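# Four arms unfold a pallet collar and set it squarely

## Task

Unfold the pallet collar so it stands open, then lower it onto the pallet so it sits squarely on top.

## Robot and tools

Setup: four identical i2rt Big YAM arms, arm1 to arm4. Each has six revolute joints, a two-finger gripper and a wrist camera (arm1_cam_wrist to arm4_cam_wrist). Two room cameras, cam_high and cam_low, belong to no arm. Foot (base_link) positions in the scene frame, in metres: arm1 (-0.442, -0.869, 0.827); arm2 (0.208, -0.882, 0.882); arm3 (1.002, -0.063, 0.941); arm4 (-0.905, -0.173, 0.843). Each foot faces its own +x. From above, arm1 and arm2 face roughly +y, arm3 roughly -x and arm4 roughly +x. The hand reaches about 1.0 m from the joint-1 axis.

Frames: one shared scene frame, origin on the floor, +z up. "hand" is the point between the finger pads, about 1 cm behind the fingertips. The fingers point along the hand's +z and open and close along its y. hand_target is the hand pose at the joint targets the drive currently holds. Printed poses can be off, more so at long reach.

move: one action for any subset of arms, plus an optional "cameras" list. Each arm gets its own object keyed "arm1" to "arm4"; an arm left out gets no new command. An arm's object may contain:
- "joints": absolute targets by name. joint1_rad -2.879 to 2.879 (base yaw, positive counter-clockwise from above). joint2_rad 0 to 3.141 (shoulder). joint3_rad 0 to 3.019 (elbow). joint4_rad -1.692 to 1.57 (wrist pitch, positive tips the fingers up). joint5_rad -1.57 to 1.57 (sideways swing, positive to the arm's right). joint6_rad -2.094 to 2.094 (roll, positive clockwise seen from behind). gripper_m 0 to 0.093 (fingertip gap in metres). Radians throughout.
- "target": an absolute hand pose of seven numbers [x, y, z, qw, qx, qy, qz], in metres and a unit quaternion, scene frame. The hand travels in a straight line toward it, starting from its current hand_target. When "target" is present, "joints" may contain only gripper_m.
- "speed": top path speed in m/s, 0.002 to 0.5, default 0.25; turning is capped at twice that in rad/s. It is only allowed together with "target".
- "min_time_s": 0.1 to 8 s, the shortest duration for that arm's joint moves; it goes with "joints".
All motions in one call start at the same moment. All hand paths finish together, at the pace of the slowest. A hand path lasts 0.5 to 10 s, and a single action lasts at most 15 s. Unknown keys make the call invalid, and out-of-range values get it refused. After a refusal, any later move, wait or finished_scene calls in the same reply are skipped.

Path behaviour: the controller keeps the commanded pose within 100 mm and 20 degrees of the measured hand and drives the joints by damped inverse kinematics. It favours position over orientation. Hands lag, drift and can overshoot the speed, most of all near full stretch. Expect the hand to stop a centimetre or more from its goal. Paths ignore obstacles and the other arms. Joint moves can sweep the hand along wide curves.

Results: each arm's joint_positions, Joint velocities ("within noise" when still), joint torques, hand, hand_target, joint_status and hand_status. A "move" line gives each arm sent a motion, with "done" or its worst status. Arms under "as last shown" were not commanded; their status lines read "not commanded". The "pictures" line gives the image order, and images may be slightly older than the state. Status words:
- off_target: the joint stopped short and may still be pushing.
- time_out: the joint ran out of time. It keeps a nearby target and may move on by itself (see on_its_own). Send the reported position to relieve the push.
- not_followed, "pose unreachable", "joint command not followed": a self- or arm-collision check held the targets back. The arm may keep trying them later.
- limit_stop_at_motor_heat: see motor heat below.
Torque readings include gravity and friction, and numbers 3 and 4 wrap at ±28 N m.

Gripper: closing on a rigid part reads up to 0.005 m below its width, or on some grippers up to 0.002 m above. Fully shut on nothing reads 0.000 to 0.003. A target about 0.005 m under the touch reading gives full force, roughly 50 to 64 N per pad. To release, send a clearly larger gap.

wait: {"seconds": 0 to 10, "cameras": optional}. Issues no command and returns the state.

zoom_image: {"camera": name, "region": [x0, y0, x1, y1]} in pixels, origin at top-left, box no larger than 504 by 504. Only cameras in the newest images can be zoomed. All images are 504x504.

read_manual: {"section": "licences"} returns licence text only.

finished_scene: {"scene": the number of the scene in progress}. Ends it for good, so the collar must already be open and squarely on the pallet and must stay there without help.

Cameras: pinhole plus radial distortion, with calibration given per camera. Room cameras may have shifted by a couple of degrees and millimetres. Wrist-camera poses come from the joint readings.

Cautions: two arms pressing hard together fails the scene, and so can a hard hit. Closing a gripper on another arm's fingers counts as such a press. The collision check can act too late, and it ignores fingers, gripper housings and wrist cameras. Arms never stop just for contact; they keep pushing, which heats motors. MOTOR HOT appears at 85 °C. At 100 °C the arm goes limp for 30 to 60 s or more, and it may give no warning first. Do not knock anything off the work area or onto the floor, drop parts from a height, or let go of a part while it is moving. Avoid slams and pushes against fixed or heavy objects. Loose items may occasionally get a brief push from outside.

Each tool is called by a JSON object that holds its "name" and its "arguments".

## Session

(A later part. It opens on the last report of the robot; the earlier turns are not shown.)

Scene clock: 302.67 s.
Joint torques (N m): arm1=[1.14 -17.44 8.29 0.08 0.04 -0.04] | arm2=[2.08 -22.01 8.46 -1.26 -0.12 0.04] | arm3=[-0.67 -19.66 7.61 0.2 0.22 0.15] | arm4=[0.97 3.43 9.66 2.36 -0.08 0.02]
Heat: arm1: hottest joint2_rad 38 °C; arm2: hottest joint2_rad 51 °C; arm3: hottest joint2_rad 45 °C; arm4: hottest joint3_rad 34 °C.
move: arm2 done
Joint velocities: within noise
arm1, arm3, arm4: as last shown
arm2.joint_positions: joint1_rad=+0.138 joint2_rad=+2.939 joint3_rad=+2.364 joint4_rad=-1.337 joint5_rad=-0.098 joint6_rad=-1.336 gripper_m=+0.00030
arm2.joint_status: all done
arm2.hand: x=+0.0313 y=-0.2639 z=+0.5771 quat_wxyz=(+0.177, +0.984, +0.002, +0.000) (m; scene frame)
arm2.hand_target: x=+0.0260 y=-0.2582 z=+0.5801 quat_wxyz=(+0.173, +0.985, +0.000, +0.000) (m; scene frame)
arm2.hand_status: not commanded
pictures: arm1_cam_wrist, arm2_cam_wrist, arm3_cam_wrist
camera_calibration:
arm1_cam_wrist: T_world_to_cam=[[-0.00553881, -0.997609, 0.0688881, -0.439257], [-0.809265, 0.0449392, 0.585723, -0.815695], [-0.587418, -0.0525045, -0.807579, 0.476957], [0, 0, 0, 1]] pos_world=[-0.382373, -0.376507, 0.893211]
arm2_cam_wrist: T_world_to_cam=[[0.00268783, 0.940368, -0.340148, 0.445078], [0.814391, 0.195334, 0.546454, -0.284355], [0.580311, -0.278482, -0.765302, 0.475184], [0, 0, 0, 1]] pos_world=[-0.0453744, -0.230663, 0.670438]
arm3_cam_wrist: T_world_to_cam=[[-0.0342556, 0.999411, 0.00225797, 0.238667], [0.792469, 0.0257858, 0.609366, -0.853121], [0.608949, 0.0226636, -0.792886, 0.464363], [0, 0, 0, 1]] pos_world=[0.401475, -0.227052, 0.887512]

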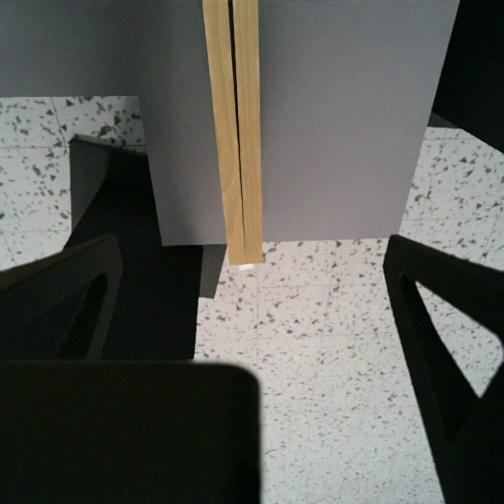

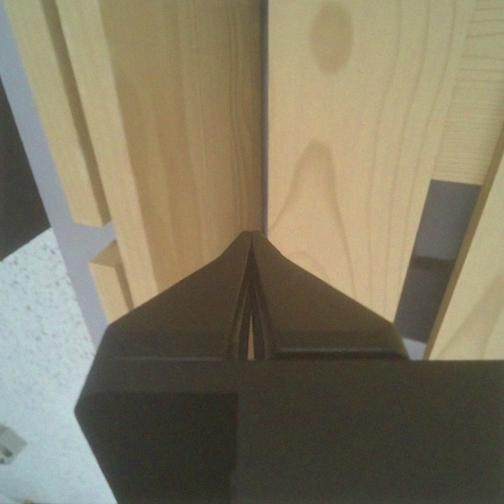

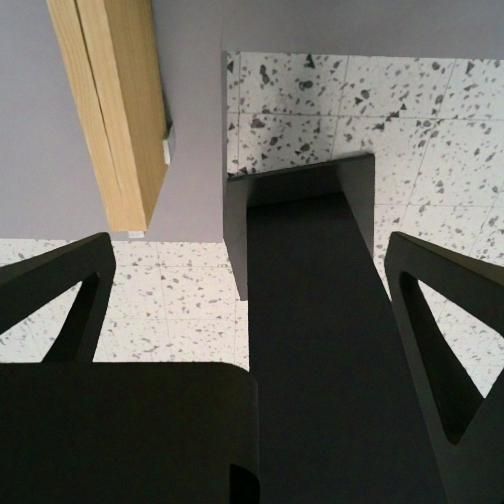

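{"name": "zoom_image", "arguments": {"camera": "arm2_cam_wrist", "region": [0, 0, 252, 252]}}

{"name": "move", "arguments": {"cameras": ["cam_high", "cam_low"]}}

{"name": "zoom_image", "arguments": {"camera": "cam_high", "region": [130, 200, 300, 370]}}

{"name": "zoom_image", "arguments": {"camera": "cam_low", "region": [0, 200, 252, 452]}}

{"name": "zoom_image", "arguments": {"camera": "cam_low", "region": [200, 200, 452, 452]}}

Scaled by 2.000 from the camera's 504x504 image, which has a finer 720x720 frame.

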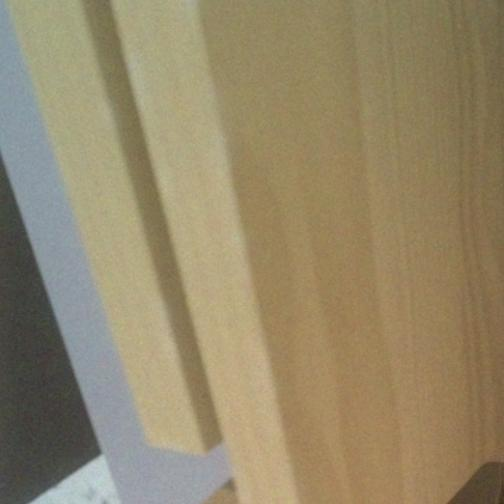

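Scene clock: 311.80 s.
Joint torques (N m): arm1=[0.97 -17.32 8.34 0.08 0.03 -0.02] | arm2=[2.08 -21.89 8.46 -1.31 -0.13 0.05] | arm3=[-0.5 -20.19 7.57 0.16 0.21 0.14] | arm4=[0.91 3.19 9.69 2.33 -0.07 0.03]
Heat: arm1: hottest joint2_rad 38 °C; arm2: hottest joint2_rad 51 °C; arm3: hottest joint2_rad 45 °C; arm4: hottest joint3_rad 35 °C.
Joint velocities: within noise
arm1.joint_positions: joint1_rad=+0.116 joint2_rad=+1.926 joint3_rad=+1.186 joint4_rad=-0.891 joint5_rad=+0.010 joint6_rad=+1.598 gripper_m=+0.09396
arm1.joint_status: not commanded
arm1.hand: x=-0.4606 y=-0.3837 z=+0.7916 quat_wxyz=(-0.002, +0.008, -1.000, +0.022) (m; scene frame)
arm1.hand_target: x=-0.4600 y=-0.3608 z=+0.8006 quat_wxyz=(+0.000, +0.000, -1.000, +0.000) (m; scene frame)
arm1.hand_status: not commanded
arm2.joint_positions: joint1_rad=+0.138 joint2_rad=+2.939 joint3_rad=+2.364 joint4_rad=-1.337 joint5_rad=-0.098 joint6_rad=-1.336 gripper_m=+0.00026
arm2.joint_status: all done
arm2.hand: x=+0.0313 y=-0.2639 z=+0.5771 quat_wxyz=(+0.177, +0.984, +0.002, +0.000) (m; scene frame)
arm2.hand_target: x=+0.0260 y=-0.2582 z=+0.5801 quat_wxyz=(+0.173, +0.985, +0.000, +0.000) (m; scene frame)
arm2.hand_status: not commanded
arm3.joint_positions: joint1_rad=+0.082 joint2_rad=+2.212 joint3_rad=+1.350 joint4_rad=-0.728 joint5_rad=+0.004 joint6_rad=+0.266 gripper_m=+0.09396
arm3.joint_status: not commanded
arm3.hand: x=+0.4812 y=-0.2227 z=+0.7913 quat_wxyz=(+0.002, -1.000, -0.016, -0.014) (m; scene frame)
arm3.hand_target: x=+0.4605 y=-0.2197 z=+0.8005 quat_wxyz=(+0.000, -1.000, +0.000, +0.000) (m; scene frame)
arm3.hand_status: not commanded
arm4.joint_positions: joint1_rad=+0.381 joint2_rad=+0.625 joint3_rad=+1.318 joint4_rad=-1.270 joint5_rad=-0.042 joint6_rad=-0.033 gripper_m=+0.09396
arm4.joint_status: not commanded
arm4.hand: x=-0.6515 y=-0.1383 z=+1.3593 quat_wxyz=(-0.475, +0.082, -0.875, -0.051) (m; scene frame)
arm4.hand_target: x=-0.6536 y=-0.1387 z=+1.3700 quat_wxyz=(-0.485, +0.082, -0.869, -0.052) (m; scene frame)
arm4.hand_status: not commanded
pictures: cam_high, cam_low

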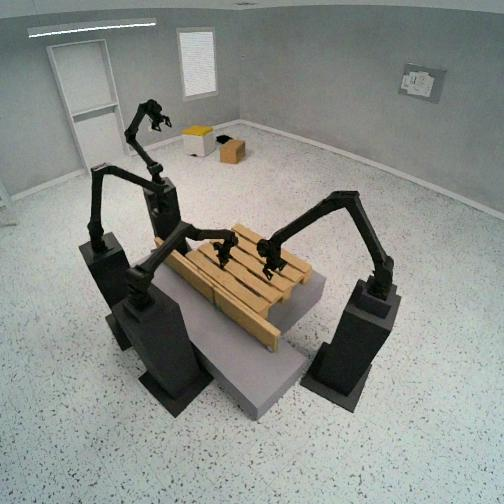

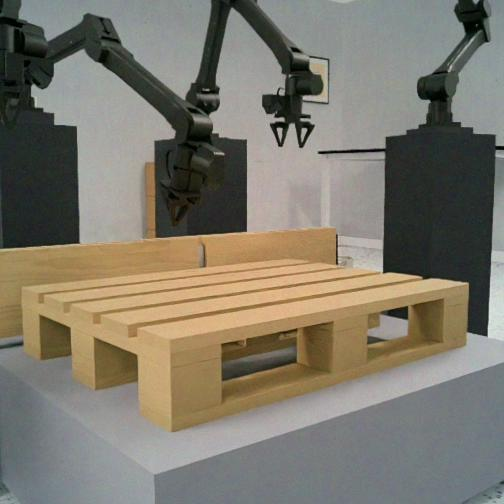

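Scaled by 2.965 from the camera's 504x504 image, which has a finer 720x720 frame.

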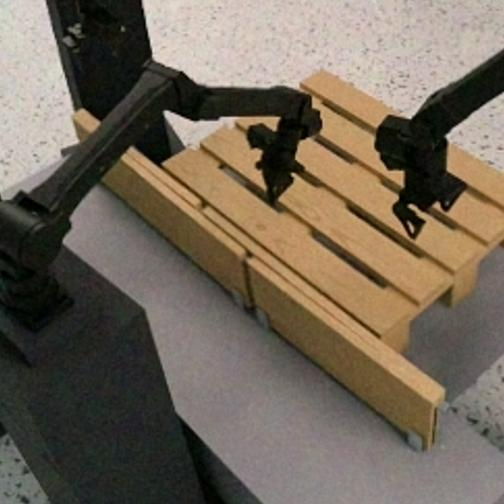

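Scaled by 2.000 from the camera's 504x504 image, which has a finer 720x720 frame.

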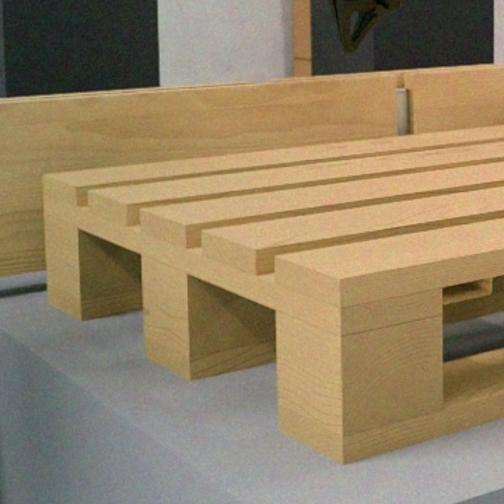

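Scaled by 2.000 from the camera's 504x504 image, which has a finer 720x720 frame.

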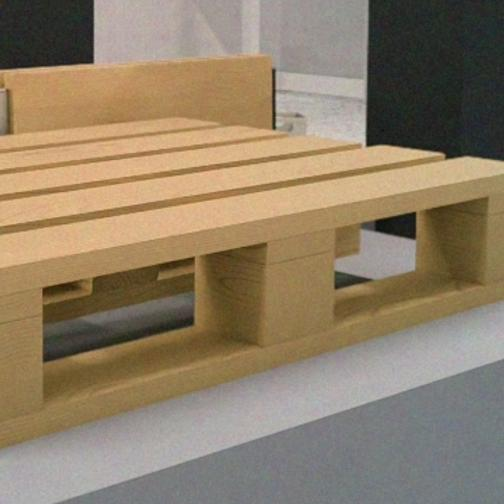

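{"name": "move", "arguments": {"cameras": ["arm2_cam_wrist", "arm1_cam_wrist", "arm3_cam_wrist"]}}

{"name": "zoom_image", "arguments": {"camera": "arm2_cam_wrist", "region": [30, 0, 130, 100]}}

{"name": "zoom_image", "arguments": {"camera": "arm2_cam_wrist", "region": [60, 100, 180, 220]}}

{"name": "zoom_image", "arguments": {"camera": "arm1_cam_wrist", "region": [150, 0, 330, 180]}}

{"name": "zoom_image", "arguments": {"camera": "arm1_cam_wrist", "region": [180, 150, 310, 280]}}

{"name": "zoom_image", "arguments": {"camera": "arm3_cam_wrist", "region": [30, 0, 270, 240]}}

Scene clock: 344.77 s.
Joint torques (N m): arm1=[0.79 -17.38 8.25 0.09 0.03 -0.02] | arm2=[2.14 -21.77 8.44 -1.22 -0.12 0.04] | arm3=[-1.08 -19.9 7.64 0.25 0.2 0.19] | arm4=[0.97 3.37 9.68 2.32 -0.08 0.03]
Heat: arm1: hottest joint2_rad 38 °C; arm2: hottest joint2_rad 51 °C; arm3: hottest joint2_rad 45 °C; arm4: hottest joint3_rad 35 °C.
Joint velocities: within noise
arm1.joint_positions: joint1_rad=+0.116 joint2_rad=+1.926 joint3_rad=+1.186 joint4_rad=-0.891 joint5_rad=+0.010 joint6_rad=+1.598 gripper_m=+0.09396
arm1.joint_status: not commanded
arm1.hand: x=-0.4606 y=-0.3837 z=+0.7916 quat_wxyz=(-0.002, +0.008, -1.000, +0.022) (m; scene frame)
arm1.hand_target: x=-0.4600 y=-0.3608 z=+0.8006 quat_wxyz=(+0.000, +0.000, -1.000, +0.000) (m; scene frame)
arm1.hand_status: not commanded
arm2.joint_positions: joint1_rad=+0.138 joint2_rad=+2.939 joint3_rad=+2.364 joint4_rad=-1.337 joint5_rad=-0.098 joint6_rad=-1.336 gripper_m=+0.00026
arm2.joint_status: all done
arm2.hand: x=+0.0313 y=-0.2639 z=+0.5771 quat_wxyz=(+0.177, +0.984, +0.002, +0.000) (m; scene frame)
arm2.hand_target: x=+0.0260 y=-0.2582 z=+0.5801 quat_wxyz=(+0.173, +0.985, +0.000, +0.000) (m; scene frame)
arm2.hand_status: not commanded
arm3.joint_positions: joint1_rad=+0.082 joint2_rad=+2.212 joint3_rad=+1.350 joint4_rad=-0.728 joint5_rad=+0.004 joint6_rad=+0.266 gripper_m=+0.09396
arm3.joint_status: not commanded
arm3.hand: x=+0.4812 y=-0.2227 z=+0.7913 quat_wxyz=(+0.002, -1.000, -0.016, -0.014) (m; scene frame)
arm3.hand_target: x=+0.4605 y=-0.2197 z=+0.8005 quat_wxyz=(+0.000, -1.000, +0.000, +0.000) (m; scene frame)
arm3.hand_status: not commanded
arm4.joint_positions: joint1_rad=+0.381 joint2_rad=+0.625 joint3_rad=+1.318 joint4_rad=-1.270 joint5_rad=-0.042 joint6_rad=-0.033 gripper_m=+0.09396
arm4.joint_status: not commanded
arm4.hand: x=-0.6515 y=-0.1383 z=+1.3593 quat_wxyz=(-0.475, +0.082, -0.875, -0.051) (m; scene frame)
arm4.hand_target: x=-0.6536 y=-0.1387 z=+1.3700 quat_wxyz=(-0.485, +0.082, -0.869, -0.052) (m; scene frame)
arm4.hand_status: not commanded
pictures: arm1_cam_wrist, arm2_cam_wrist, arm3_cam_wrist
camera_calibration:
arm1_cam_wrist: T_world_to_cam=[[-0.00553881, -0.997609, 0.0688881, -0.439257], [-0.809265, 0.0449392, 0.585723, -0.815695], [-0.587418, -0.0525045, -0.807579, 0.476957], [0, 0, 0, 1]] pos_world=[-0.382373, -0.376507, 0.893211]
arm2_cam_wrist: T_world_to_cam=[[0.00268783, 0.940368, -0.340148, 0.445078], [0.814391, 0.195334, 0.546454, -0.284355], [0.580311, -0.278482, -0.765302, 0.475184], [0, 0, 0, 1]] pos_world=[-0.0453744, -0.230663, 0.670438]
arm3_cam_wrist: T_world_to_cam=[[-0.0342556, 0.999411, 0.00225797, 0.238667], [0.792469, 0.0257858, 0.609366, -0.853121], [0.608949, 0.0226636, -0.792886, 0.464363], [0, 0, 0, 1]] pos_world=[0.401475, -0.227052, 0.887512]

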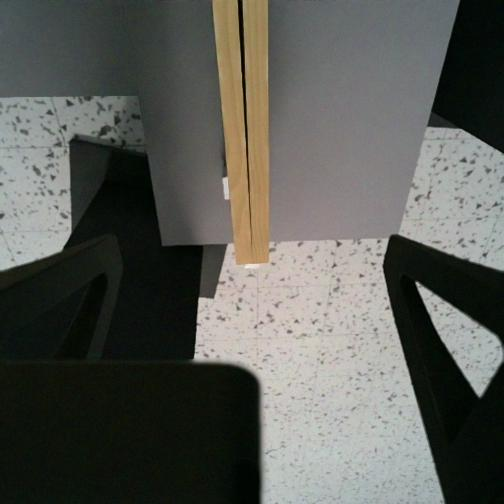

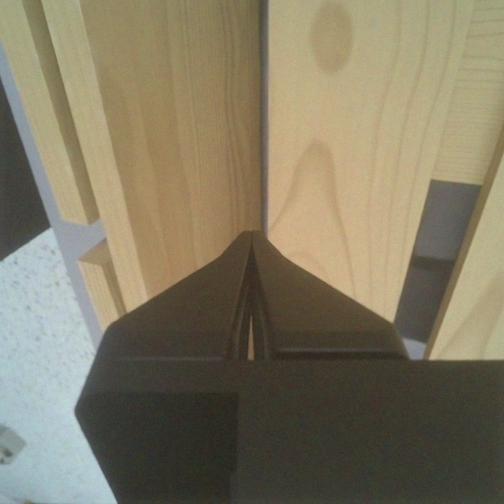

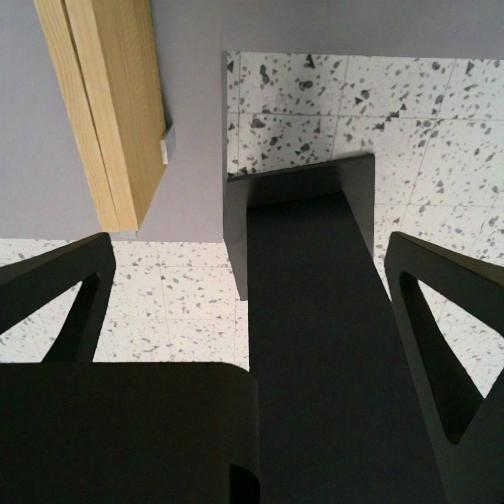

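Scaled by 5.040 from the camera's 504x504 image, which has a finer 720x720 frame.

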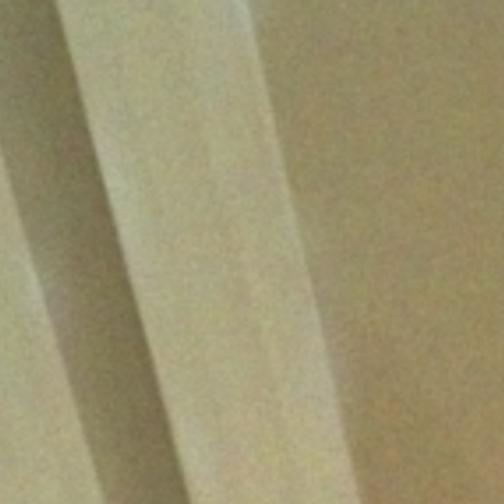

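Scaled by 4.200 from the camera's 504x504 image, which has a finer 720x720 frame.

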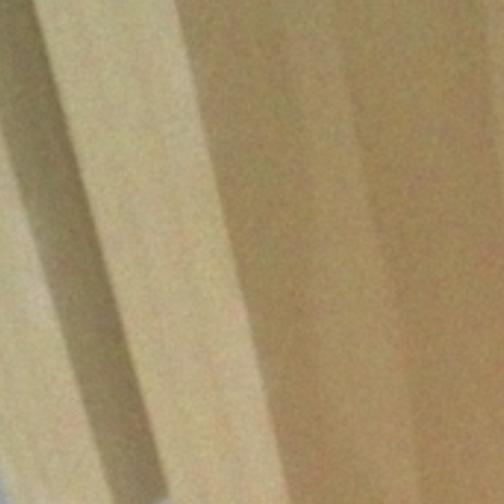

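Scaled by 2.800 from the camera's 504x504 image, which has a finer 720x720 frame.

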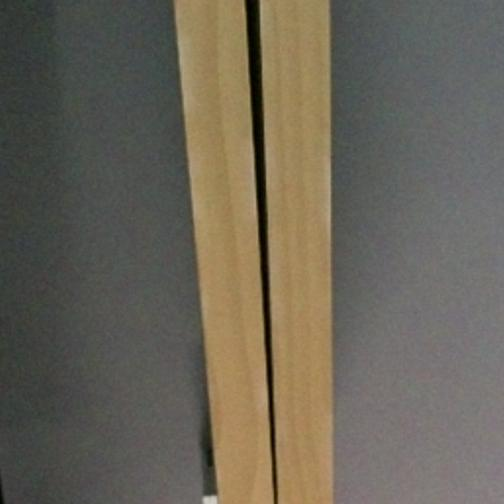

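Scaled by 3.877 from the camera's 504x504 image, which has a finer 720x720 frame.

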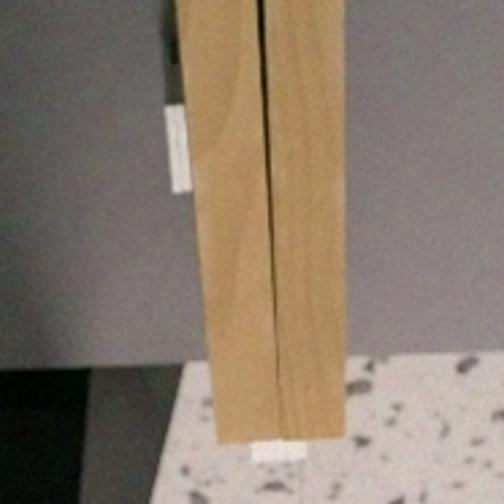

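Scaled by 2.100 from the camera's 504x504 image, which has a finer 720x720 frame.

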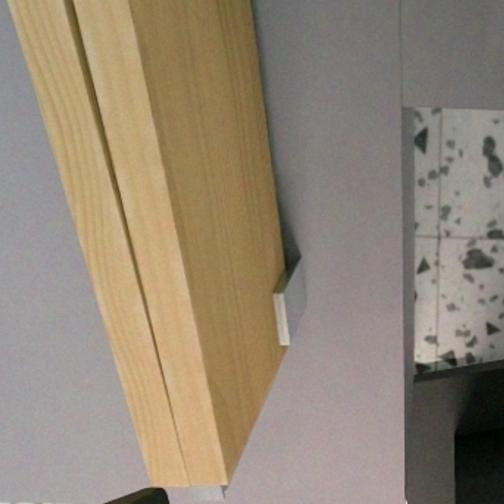

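{"name": "move", "arguments": {"cameras": ["arm2_cam_wrist", "arm1_cam_wrist", "arm3_cam_wrist", "cam_high"]}}

Scene clock: 370.17 s.
Joint torques (N m): arm1=[1.03 -17.67 8.34 0.08 0.04 -0.01] | arm2=[2.02 -21.89 8.5 -1.28 -0.12 0.04] | arm3=[-0.85 -20.19 7.47 0.25 0.19 0.18] | arm4=[0.97 3.31 9.7 2.29 -0.07 0.03]
Heat: arm1: hottest joint2_rad 38 °C; arm2: hottest joint2_rad 52 °C; arm3: hottest joint2_rad 45 °C; arm4: hottest joint3_rad 35 °C.
Joint velocities: within noise
arm1.joint_positions: joint1_rad=+0.116 joint2_rad=+1.926 joint3_rad=+1.186 joint4_rad=-0.891 joint5_rad=+0.010 joint6_rad=+1.598 gripper_m=+0.09396
arm1.joint_status: not commanded
arm1.hand: x=-0.4606 y=-0.3837 z=+0.7916 quat_wxyz=(-0.002, +0.008, -1.000, +0.022) (m; scene frame)
arm1.hand_target: x=-0.4600 y=-0.3608 z=+0.8006 quat_wxyz=(+0.000, +0.000, -1.000, +0.000) (m; scene frame)
arm1.hand_status: not commanded
arm2.joint_positions: joint1_rad=+0.138 joint2_rad=+2.939 joint3_rad=+2.364 joint4_rad=-1.337 joint5_rad=-0.098 joint6_rad=-1.336 gripper_m=+0.00026
arm2.joint_status: all done
arm2.hand: x=+0.0313 y=-0.2639 z=+0.5771 quat_wxyz=(+0.177, +0.984, +0.002, +0.000) (m; scene frame)
arm2.hand_target: x=+0.0260 y=-0.2582 z=+0.5801 quat_wxyz=(+0.173, +0.985, +0.000, +0.000) (m; scene frame)
arm2.hand_status: not commanded
arm3.joint_positions: joint1_rad=+0.082 joint2_rad=+2.212 joint3_rad=+1.350 joint4_rad=-0.728 joint5_rad=+0.004 joint6_rad=+0.266 gripper_m=+0.09396
arm3.joint_status: not commanded
arm3.hand: x=+0.4812 y=-0.2227 z=+0.7913 quat_wxyz=(+0.002, -1.000, -0.016, -0.014) (m; scene frame)
arm3.hand_target: x=+0.4605 y=-0.2197 z=+0.8005 quat_wxyz=(+0.000, -1.000, +0.000, +0.000) (m; scene frame)
arm3.hand_status: not commanded
arm4.joint_positions: joint1_rad=+0.381 joint2_rad=+0.625 joint3_rad=+1.318 joint4_rad=-1.270 joint5_rad=-0.042 joint6_rad=-0.033 gripper_m=+0.09396
arm4.joint_status: not commanded
arm4.hand: x=-0.6515 y=-0.1383 z=+1.3593 quat_wxyz=(-0.475, +0.082, -0.875, -0.051) (m; scene frame)
arm4.hand_target: x=-0.6536 y=-0.1387 z=+1.3700 quat_wxyz=(-0.485, +0.082, -0.869, -0.052) (m; scene frame)
arm4.hand_status: not commanded
pictures: arm1_cam_wrist, arm2_cam_wrist, arm3_cam_wrist, cam_high
camera_calibration:
arm1_cam_wrist: T_world_to_cam=[[-0.00553881, -0.997609, 0.0688881, -0.439257], [-0.809265, 0.0449392, 0.585723, -0.815695], [-0.587418, -0.0525045, -0.807579, 0.476957], [0, 0, 0, 1]] pos_world=[-0.382373, -0.376507, 0.893211]
arm2_cam_wrist: T_world_to_cam=[[0.00268783, 0.940368, -0.340148, 0.445078], [0.814391, 0.195334, 0.546454, -0.284355], [0.580311, -0.278482, -0.765302, 0.475184], [0, 0, 0, 1]] pos_world=[-0.0453744, -0.230663, 0.670438]
arm3_cam_wrist: T_world_to_cam=[[-0.0342556, 0.999411, 0.00225797, 0.238667], [0.792469, 0.0257858, 0.609366, -0.853121], [0.608949, 0.0226636, -0.792886, 0.464363], [0, 0, 0, 1]] pos_world=[0.401475, -0.227052, 0.887512]

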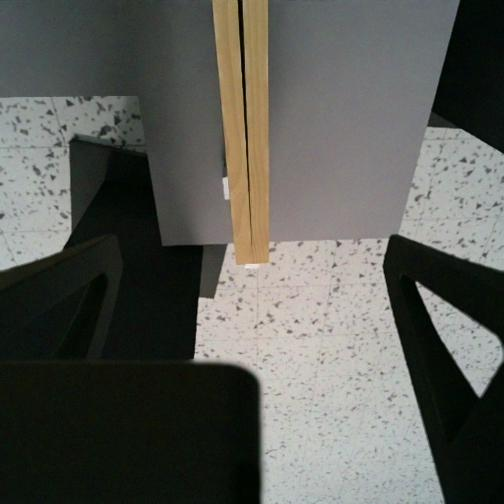

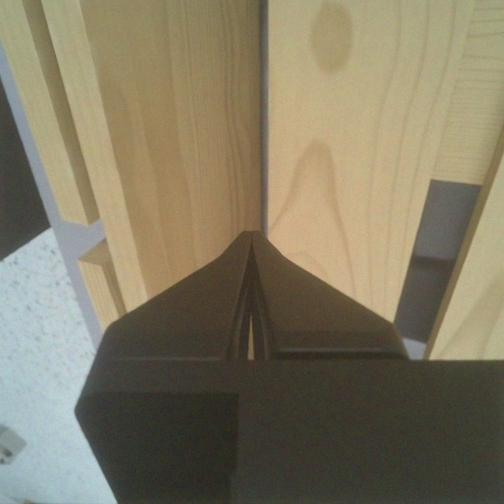

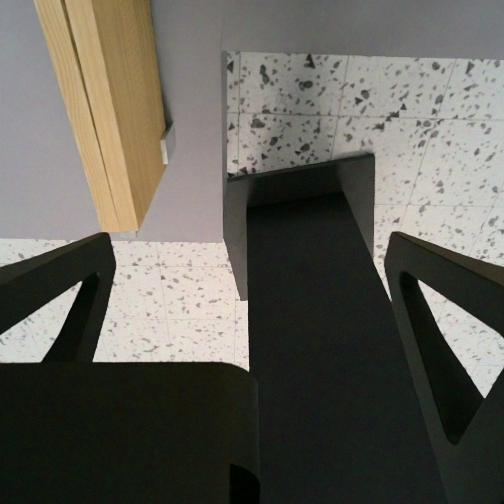

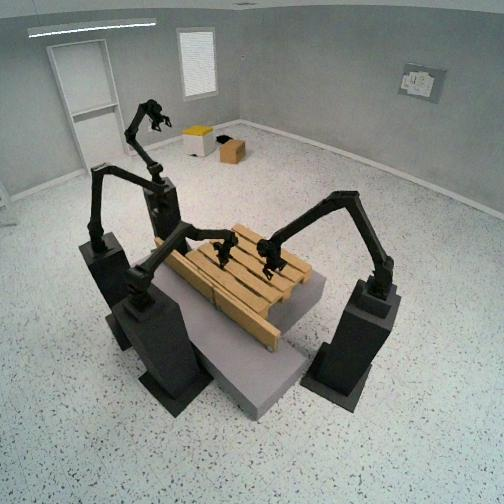

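{"name": "move", "arguments": {"arm2": {"target": [0.0, -0.395, 0.60, 0, 0.9999, 0.015, 0], "speed": 0.15}, "cameras": ["arm2_cam_wrist"]}}

{"name": "zoom_image", "arguments": {"camera": "arm2_cam_wrist", "region": [126, 0, 378, 252]}}

Scene clock: 435.10 s.
Joint torques (N m): arm1=[1.08 -17.32 8.31 0.12 0.02 -0.02] | arm2=[2.49 -18.43 2.88 0.28 0.05 0.08] | arm3=[-0.62 -20.19 7.51 0.27 0.21 0.17] | arm4=[0.97 3.37 9.69 2.32 -0.08 0.03]
Heat: arm1: hottest joint2_rad 38 °C; arm2: hottest joint2_rad 53 °C; arm3: hottest joint2_rad 45 °C; arm4: hottest joint3_rad 35 °C.
move: arm2 done
Joint velocities: within noise
arm1, arm3, arm4: as last shown
arm2.joint_positions: joint1_rad=+0.278 joint2_rad=+2.484 joint3_rad=+1.367 joint4_rad=-0.465 joint5_rad=-0.012 joint6_rad=-1.204 gripper_m=+0.00026
arm2.joint_status: not commanded
arm2.hand: x=+0.0054 y=-0.3968 z=+0.5949 quat_wxyz=(+0.009, +1.000, +0.015, +0.002) (m; scene frame)
arm2.hand_target: x=+0.0000 y=-0.3950 z=+0.5999 quat_wxyz=(+0.000, +1.000, +0.015, +0.000) (m; scene frame)
arm2.hand_status: done (0.008 m and 1.0 deg from the pose sent, 0.137 m and 20.5 deg at the start)
pictures: arm2_cam_wrist
camera_calibration:
arm2_cam_wrist: T_world_to_cam=[[-0.0246966, 0.999664, -0.00784738, 0.402107], [0.812137, 0.0246399, 0.582946, -0.336427], [0.582943, 0.00802363, -0.812473, 0.608636], [0, 0, 0, 1]] pos_world=[-0.0716447, -0.398566, 0.693775]

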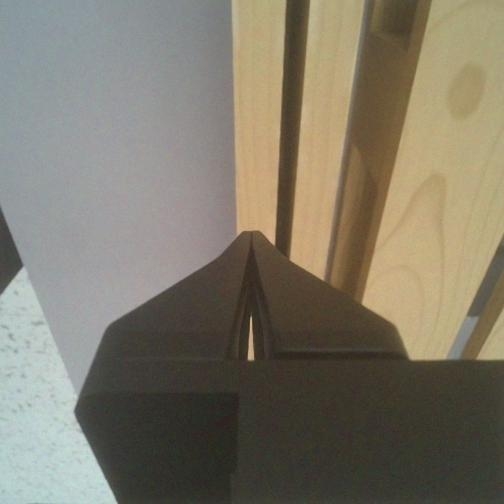

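Scaled by 2.000 from the camera's 504x504 image, which has a finer 720x720 frame.

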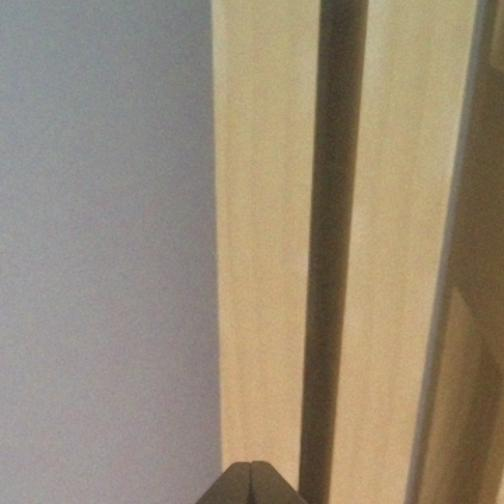

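{"name": "move", "arguments": {"arm2": {"target": [0.013, -0.353, 0.58, 0, 0.99996, 0.009, 0], "speed": 0.15, "joints": {"gripper_m": 0.044}}, "arm1": {"target": [-0.27, -0.43, 0.66, 0, 0.009, -0.99996, 0], "speed": 0.25, "joints": {"gripper_m": 0.044}}, "cameras": ["arm2_cam_wrist", "arm1_cam_wrist"]}}

{"name": "zoom_image", "arguments": {"camera": "arm2_cam_wrist", "region": [126, 50, 378, 302]}}

{"name": "zoom_image", "arguments": {"camera": "arm1_cam_wrist", "region": [126, 50, 378, 302]}}

Scene clock: 518.57 s.
Joint torques (N m): arm1=[1.49 -17.49 3.89 0.38 0.12 -0.22] | arm2=[0.73 -15.62 5.94 -0.47 0.04 -0.09] | arm3=[-0.79 -20.25 7.51 0.14 0.19 0.14] | arm4=[0.91 3.19 9.69 2.32 -0.08 0.03]
Heat: arm1: hottest joint2_rad 38 °C; arm2: hottest joint2_rad 49 °C; arm3: hottest joint2_rad 45 °C; arm4: hottest joint3_rad 36 °C.
move: arm1 done; arm2 off_target
Joint velocities: within noise
arm1.joint_positions: joint1_rad=-0.303 joint2_rad=+2.142 joint3_rad=+1.083 joint4_rad=-0.530 joint5_rad=+0.012 joint6_rad=+1.192 gripper_m=+0.04410
arm1.joint_status: all done
arm1.hand: x=-0.2695 y=-0.4336 z=+0.6637 quat_wxyz=(+0.001, +0.001, -1.000, +0.003) (m; scene frame)
arm1.hand_target: x=-0.2700 y=-0.4300 z=+0.6600 quat_wxyz=(+0.000, +0.009, -1.000, +0.000) (m; scene frame)
arm1.hand_status: done (0.005 m and 1.0 deg from the pose sent, 0.236 m and 2.5 deg at the start)
arm2.joint_positions: joint1_rad=+0.249 joint2_rad=+2.519 joint3_rad=+1.474 joint4_rad=-0.496 joint5_rad=-0.012 joint6_rad=-1.223 gripper_m=+0.04394
arm2.joint_status: all done
arm2.hand: x=+0.0050 y=-0.3532 z=+0.5955 quat_wxyz=(-0.010, +1.000, +0.010, -0.006) (m; scene frame)
arm2.hand_target: x=+0.0131 y=-0.3536 z=+0.5804 quat_wxyz=(+0.000, +1.000, +0.009, +0.000) (m; scene frame)
arm2.hand_status: off_target (0.017 m and 1.3 deg from the pose sent, 0.047 m and 1.3 deg at the start)
arm3, arm4: as last shown
pictures: arm1_cam_wrist, arm2_cam_wrist
camera_calibration:
arm1_cam_wrist: T_world_to_cam=[[-0.0180983, -0.999335, 0.0316701, -0.458596], [-0.804486, 0.0333635, 0.593034, -0.59246], [-0.593696, -0.0147452, -0.804554, 0.496021], [0, 0, 0, 1]] pos_world=[-0.19044, -0.43121, 0.764948]
arm2_cam_wrist: T_world_to_cam=[[-0.0149357, 0.99943, 0.030282, 0.335836], [0.820889, -0.00503532, 0.571066, -0.34097], [0.570893, 0.0333874, -0.820346, 0.622662], [0, 0, 0, 1]] pos_world=[-0.0705584, -0.358151, 0.695344]

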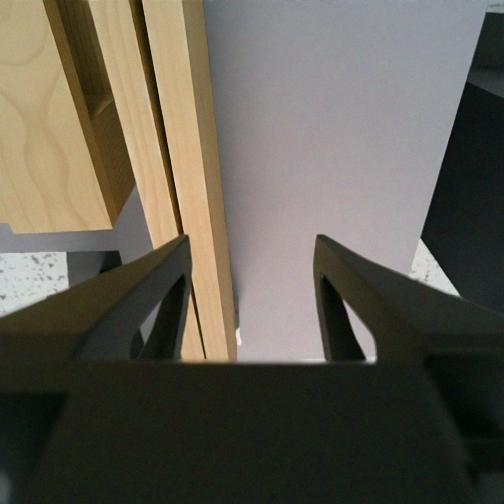

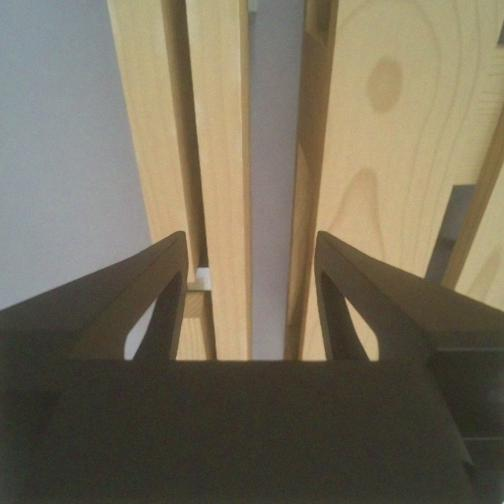

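Scaled by 2.000 from the camera's 504x504 image, which has a finer 720x720 frame.

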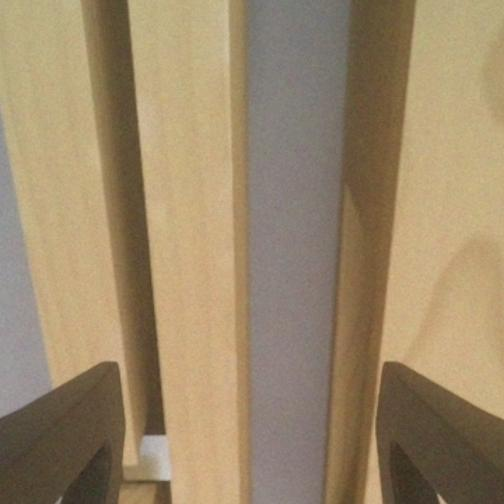

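Scaled by 2.000 from the camera's 504x504 image, which has a finer 720x720 frame.

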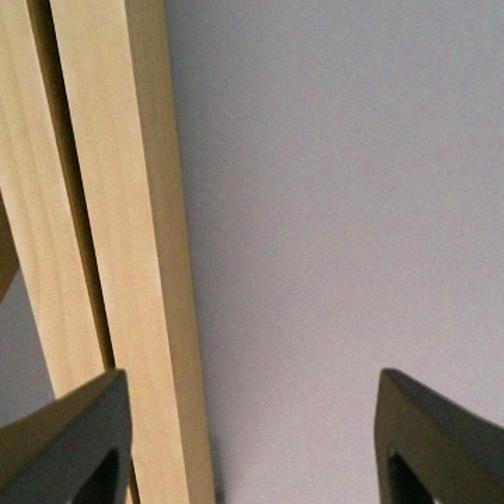

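{"name": "move", "arguments": {"arm2": {"target": [0.040, -0.3545, 0.525, 0, 0.99996, 0.009, 0], "speed": 0.12, "joints": {"gripper_m": 0.052}}, "arm1": {"target": [-0.22, -0.393, 0.595, 0, 0.009, -0.99996, 0], "speed": 0.15, "joints": {"gripper_m": 0.044}}, "cameras": ["arm2_cam_wrist", "arm1_cam_wrist"]}}

{"name": "zoom_image", "arguments": {"camera": "arm2_cam_wrist", "region": [126, 126, 306, 306]}}

{"name": "zoom_image", "arguments": {"camera": "arm1_cam_wrist", "region": [126, 76, 306, 256]}}

Scene clock: 587.23 s.
Joint torques (N m): arm1=[1.32 -19.43 5.65 0.09 0.16 -0.23] | arm2=[1.03 -16.09 5.11 0.36 0.01 -0.1] | arm3=[-0.56 -20.13 7.49 0.18 0.21 0.15] | arm4=[1.08 3.31 9.63 2.35 -0.08 0.02]
Heat: arm1: hottest joint2_rad 37 °C; arm2: hottest joint2_rad 46 °C; arm3: hottest joint2_rad 45 °C; arm4: hottest joint3_rad 36 °C.
move: arm1 off_target; arm2 off_target
Joint velocities: within noise
arm1.joint_positions: joint1_rad=-0.362 joint2_rad=+2.354 joint3_rad=+1.270 joint4_rad=-0.517 joint5_rad=+0.012 joint6_rad=+1.127 gripper_m=+0.04410
arm1.joint_status: all done
arm1.hand: x=-0.2272 y=-0.4056 z=+0.5976 quat_wxyz=(+0.005, +0.005, -1.000, +0.009) (m; scene frame)
arm1.hand_target: x=-0.2203 y=-0.3933 z=+0.5953 quat_wxyz=(+0.000, +0.009, -1.000, +0.000) (m; scene frame)
arm1.hand_status: off_target (0.015 m and 1.3 deg from the pose sent, 0.094 m and 1.0 deg at the start)
arm2.joint_positions: joint1_rad=+0.203 joint2_rad=+2.641 joint3_rad=+1.522 joint4_rad=-0.449 joint5_rad=-0.012 joint6_rad=-1.267 gripper_m=+0.05193
arm2.joint_status: all done
arm2.hand: x=+0.0344 y=-0.3580 z=+0.5392 quat_wxyz=(+0.002, +1.000, +0.010, -0.001) (m; scene frame)
arm2.hand_target: x=+0.0401 y=-0.3551 z=+0.5254 quat_wxyz=(+0.000, +1.000, +0.009, +0.000) (m; scene frame)
arm2.hand_status: off_target (0.016 m and 0.2 deg from the pose sent, 0.079 m and 1.3 deg at the start)
arm3, arm4: as last shown
pictures: arm1_cam_wrist, arm2_cam_wrist
camera_calibration:
arm1_cam_wrist: T_world_to_cam=[[-0.0111747, -0.998998, 0.0433472, -0.432988], [-0.800736, 0.0349046, 0.598, -0.521718], [-0.598914, -0.0280272, -0.800323, 0.459265], [0, 0, 0, 1]] pos_world=[-0.147536, -0.401472, 0.698316]
arm2_cam_wrist: T_world_to_cam=[[-0.0133765, 0.999893, 0.0059249, 0.355871], [0.815168, 0.00747332, 0.579177, -0.332667], [0.57907, 0.0125771, -0.81518, 0.549325], [0, 0, 0, 1]] pos_world=[-0.0421578, -0.360256, 0.638363]

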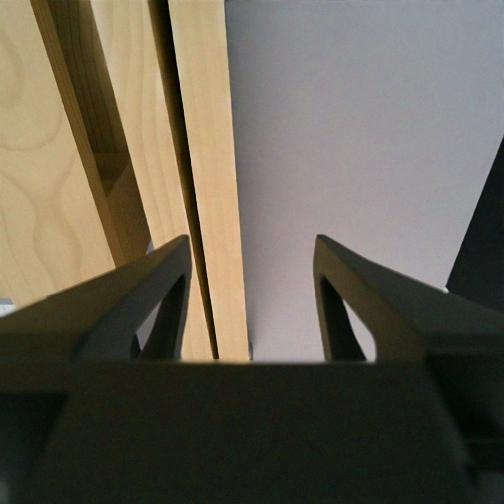

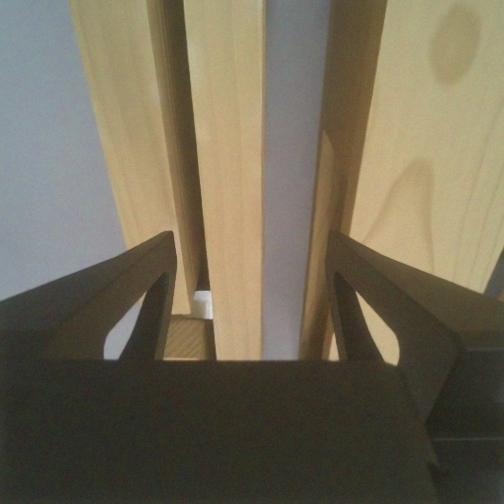

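Scaled by 2.800 from the camera's 504x504 image, which has a finer 720x720 frame.

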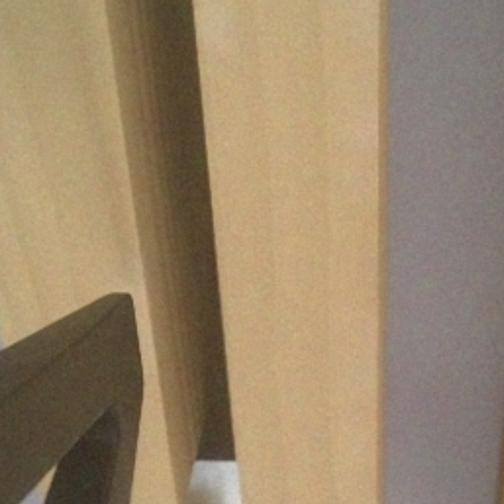

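Scaled by 2.800 from the camera's 504x504 image, which has a finer 720x720 frame.

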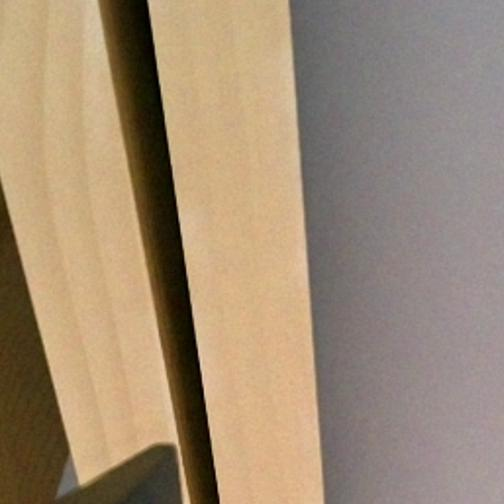

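{"name": "move", "arguments": {"arm2": {"joints": {"gripper_m": 0.0435}}, "cameras": []}}

{"name": "move", "arguments": {"arm2": {"target": [0.040, -0.355, 0.493, 0, 0.99996, 0.009, 0], "speed": 0.06}, "arm1": {"target": [-0.22, -0.382, 0.528, 0, 0.009, -0.99996, 0], "speed": 0.12, "joints": {"gripper_m": 0.0455}}, "cameras": ["arm2_cam_wrist", "arm1_cam_wrist"]}}

{"name": "zoom_image", "arguments": {"camera": "arm2_cam_wrist", "region": [126, 126, 306, 306]}}

{"name": "zoom_image", "arguments": {"camera": "arm1_cam_wrist", "region": [126, 106, 306, 286]}}

Scene clock: 623.53 s.
Joint torques (N m): arm1=[1.14 -19.31 5.65 0.1 0.15 -0.24] | arm2=[1.14 -15.85 5.11 0.31 0.01 -0.08] | arm3=[-0.73 -20.19 7.57 0.24 0.23 0.18] | arm4=[1.03 3.31 9.68 2.33 -0.09 0.02]
Heat: arm1: hottest joint2_rad 37 °C; arm2: hottest joint2_rad 46 °C; arm3: hottest joint2_rad 45 °C; arm4: hottest joint3_rad 36 °C.
move: arm2 done
Joint velocities: within noise
arm1, arm3, arm4: as last shown
arm2.joint_positions: joint1_rad=+0.203 joint2_rad=+2.641 joint3_rad=+1.522 joint4_rad=-0.449 joint5_rad=-0.012 joint6_rad=-1.267 gripper_m=+0.04367
arm2.joint_status: all done
arm2.hand: x=+0.0344 y=-0.3580 z=+0.5392 quat_wxyz=(+0.002, +1.000, +0.010, -0.001) (m; scene frame)
arm2.hand_target: x=+0.0401 y=-0.3551 z=+0.5254 quat_wxyz=(+0.000, +1.000, +0.009, +0.000) (m; scene frame)
arm2.hand_status: not commanded
pictures: none
No camera images: "cameras" was empty.

Scene clock: 624.70 s.
Joint torques (N m): arm1=[1.73 -20.01 5.3 0.36 0.15 -0.16] | arm2=[0.91 -15.62 5.08 0.2 0 -0.07] | arm3=[-0.85 -20.07 7.46 0.23 0.18 0.17] | arm4=[0.73 3.43 9.66 2.39 -0.08 0.02]
Heat: arm1: hottest joint2_rad 37 °C; arm2: hottest joint2_rad 46 °C; arm3: hottest joint2_rad 45 °C; arm4: hottest joint3_rad 36 °C.
move: arm1 off_target; arm2 off_target
Joint velocities: within noise
arm1.joint_positions: joint1_rad=-0.362 joint2_rad=+2.524 joint3_rad=+1.370 joint4_rad=-0.459 joint5_rad=+0.012 joint6_rad=+1.127 gripper_m=+0.04540
arm1.joint_status: all done
arm1.hand: x=-0.2252 y=-0.3991 z=+0.5296 quat_wxyz=(+0.007, +0.005, -1.000, +0.014) (m; scene frame)
arm1.hand_target: x=-0.2203 y=-0.3823 z=+0.5286 quat_wxyz=(+0.000, +0.009, -1.000, +0.000) (m; scene frame)
arm1.hand_status: off_target (0.018 m and 1.9 deg from the pose sent, 0.074 m and 1.3 deg at the start)
arm2.joint_positions: joint1_rad=+0.203 joint2_rad=+2.709 joint3_rad=+1.574 joint4_rad=-0.423 joint5_rad=-0.011 joint6_rad=-1.268 gripper_m=+0.04356
arm2.joint_status: not commanded
arm2.hand: x=+0.0334 y=-0.3540 z=+0.5113 quat_wxyz=(-0.003, +1.000, +0.010, -0.002) (m; scene frame)
arm2.hand_target: x=+0.0401 y=-0.3559 z=+0.4937 quat_wxyz=(+0.000, +1.000, +0.009, +0.000) (m; scene frame)
arm2.hand_status: off_target (0.020 m and 0.4 deg from the pose sent, 0.047 m and 0.2 deg at the start)
arm3, arm4: as last shown
pictures: arm1_cam_wrist, arm2_cam_wrist
camera_calibration:
arm1_cam_wrist: T_world_to_cam=[[-0.0108813, -0.998494, 0.0537705, -0.428806], [-0.797838, 0.0410847, 0.60147, -0.478383], [-0.602774, -0.0363554, -0.797083, 0.400334], [0, 0, 0, 1]] pos_world=[-0.145027, -0.393952, 0.62989]
arm2_cam_wrist: T_world_to_cam=[[-0.0138142, 0.999785, 0.0154915, 0.347125], [0.816798, 0.00234652, 0.576919, -0.316454], [0.576759, 0.0206231, -0.816654, 0.53078], [0, 0, 0, 1]] pos_world=[-0.042858, -0.357254, 0.610655]

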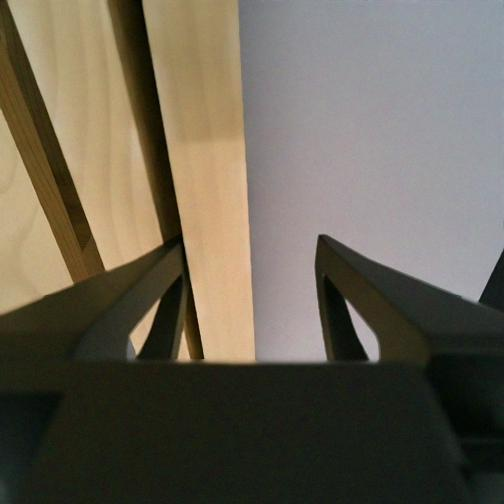

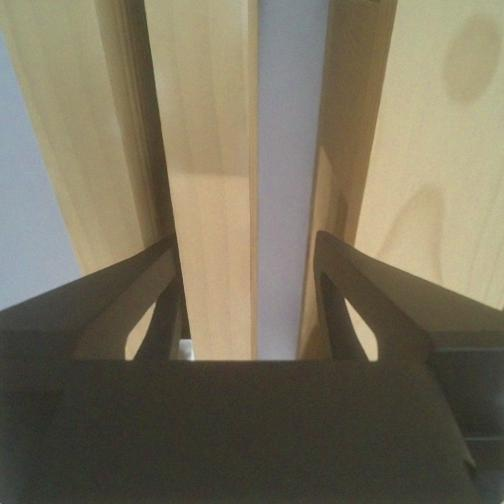

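Scaled by 2.800 from the camera's 504x504 image, which has a finer 720x720 frame.

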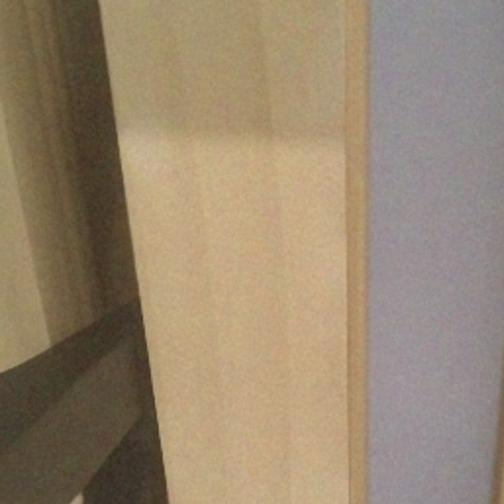

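Scaled by 2.800 from the camera's 504x504 image, which has a finer 720x720 frame.

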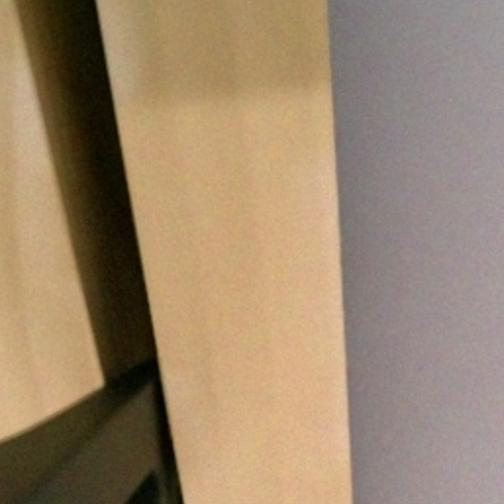

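{"name": "move", "arguments": {"arm1": {"joints": {"gripper_m": 0.05}}, "cameras": []}}

{"name": "move", "arguments": {"arm1": {"target": [-0.22, -0.384, 0.516, 0, 0.009, -0.99996, 0], "speed": 0.05}, "cameras": ["arm1_cam_wrist"]}}

{"name": "zoom_image", "arguments": {"camera": "arm1_cam_wrist", "region": [126, 106, 306, 286]}}

Scene clock: 664.83 s.
Joint torques (N m): arm1=[1.96 -20.48 5.3 0.32 0.15 -0.15] | arm2=[1.03 -15.56 4.96 0.21 0 -0.08] | arm3=[-0.5 -20.19 7.58 0.34 0.18 0.14] | arm4=[1.03 3.25 9.68 2.33 -0.08 0.03]
Heat: arm1: hottest joint2_rad 40 °C; arm2: hottest joint2_rad 49 °C; arm3: hottest joint2_rad 45 °C; arm4: hottest joint3_rad 36 °C.
move: arm1 done
Joint velocities: within noise
arm1.joint_positions: joint1_rad=-0.362 joint2_rad=+2.524 joint3_rad=+1.370 joint4_rad=-0.459 joint5_rad=+0.012 joint6_rad=+1.127 gripper_m=+0.04982
arm1.joint_status: all done
arm1.hand: x=-0.2252 y=-0.3991 z=+0.5296 quat_wxyz=(+0.007, +0.005, -1.000, +0.014) (m; scene frame)
arm1.hand_target: x=-0.2203 y=-0.3822 z=+0.5286 quat_wxyz=(+0.000, +0.009, -1.000, +0.000) (m; scene frame)
arm1.hand_status: not commanded
arm2.joint_positions: joint1_rad=+0.203 joint2_rad=+2.709 joint3_rad=+1.576 joint4_rad=-0.423 joint5_rad=-0.011 joint6_rad=-1.268 gripper_m=+0.04356
arm2.joint_status: not commanded
arm2.hand: x=+0.0330 y=-0.3529 z=+0.5115 quat_wxyz=(-0.004, +1.000, +0.010, -0.002) (m; scene frame)
arm2.hand_target: x=+0.0401 y=-0.3558 z=+0.4937 quat_wxyz=(+0.000, +1.000, +0.009, +0.000) (m; scene frame)
arm2.hand_status: not commanded
arm3, arm4: as last shown
pictures: none
No camera images: "cameras" was empty.

Scene clock: 665.80 s.
Joint torques (N m): arm1=[1.85 -19.6 5.35 0.68 0.14 -0.2] | arm2=[1.14 -15.62 5 0.23 0 -0.09] | arm3=[-0.5 -20.25 7.58 0.31 0.19 0.13] | arm4=[0.97 3.25 9.69 2.3 -0.09 0.02]
Heat: arm1: hottest joint2_rad 40 °C; arm2: hottest joint2_rad 49 °C; arm3: hottest joint2_rad 45 °C; arm4: hottest joint3_rad 36 °C.
move: arm1 off_target
Joint velocities: within noise
arm1.joint_positions: joint1_rad=-0.362 joint2_rad=+2.541 joint3_rad=+1.376 joint4_rad=-0.450 joint5_rad=+0.012 joint6_rad=+1.127 gripper_m=+0.04989
arm1.joint_status: not commanded
arm1.hand: x=-0.2259 y=-0.4003 z=+0.5221 quat_wxyz=(+0.008, +0.005, -1.000, +0.015) (m; scene frame)
arm1.hand_target: x=-0.2204 y=-0.3845 z=+0.5167 quat_wxyz=(+0.000, +0.009, -1.000, +0.000) (m; scene frame)
arm1.hand_status: off_target (0.018 m and 2.0 deg from the pose sent, 0.021 m and 1.9 deg at the start)
arm2, arm3, arm4: as last shown
pictures: arm1_cam_wrist
camera_calibration:
arm1_cam_wrist: T_world_to_cam=[[-0.0107774, -0.998416, 0.0552154, -0.430258], [-0.797469, 0.0418953, 0.601903, -0.474202], [-0.603263, -0.0375456, -0.796658, 0.393149], [0, 0, 0, 1]] pos_world=[-0.145626, -0.394949, 0.622386]

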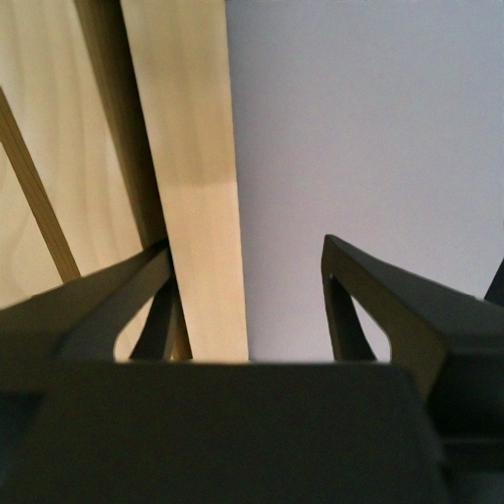

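Scaled by 2.800 from the camera's 504x504 image, which has a finer 720x720 frame.

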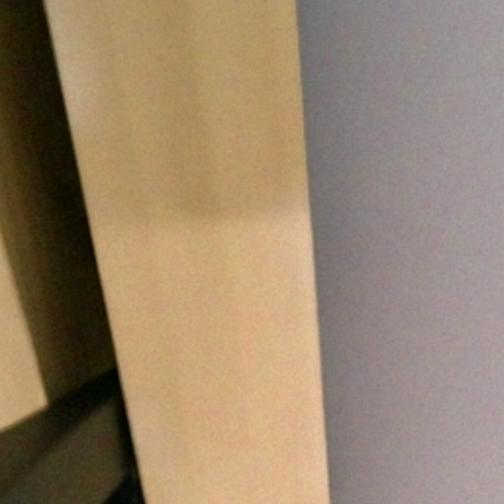

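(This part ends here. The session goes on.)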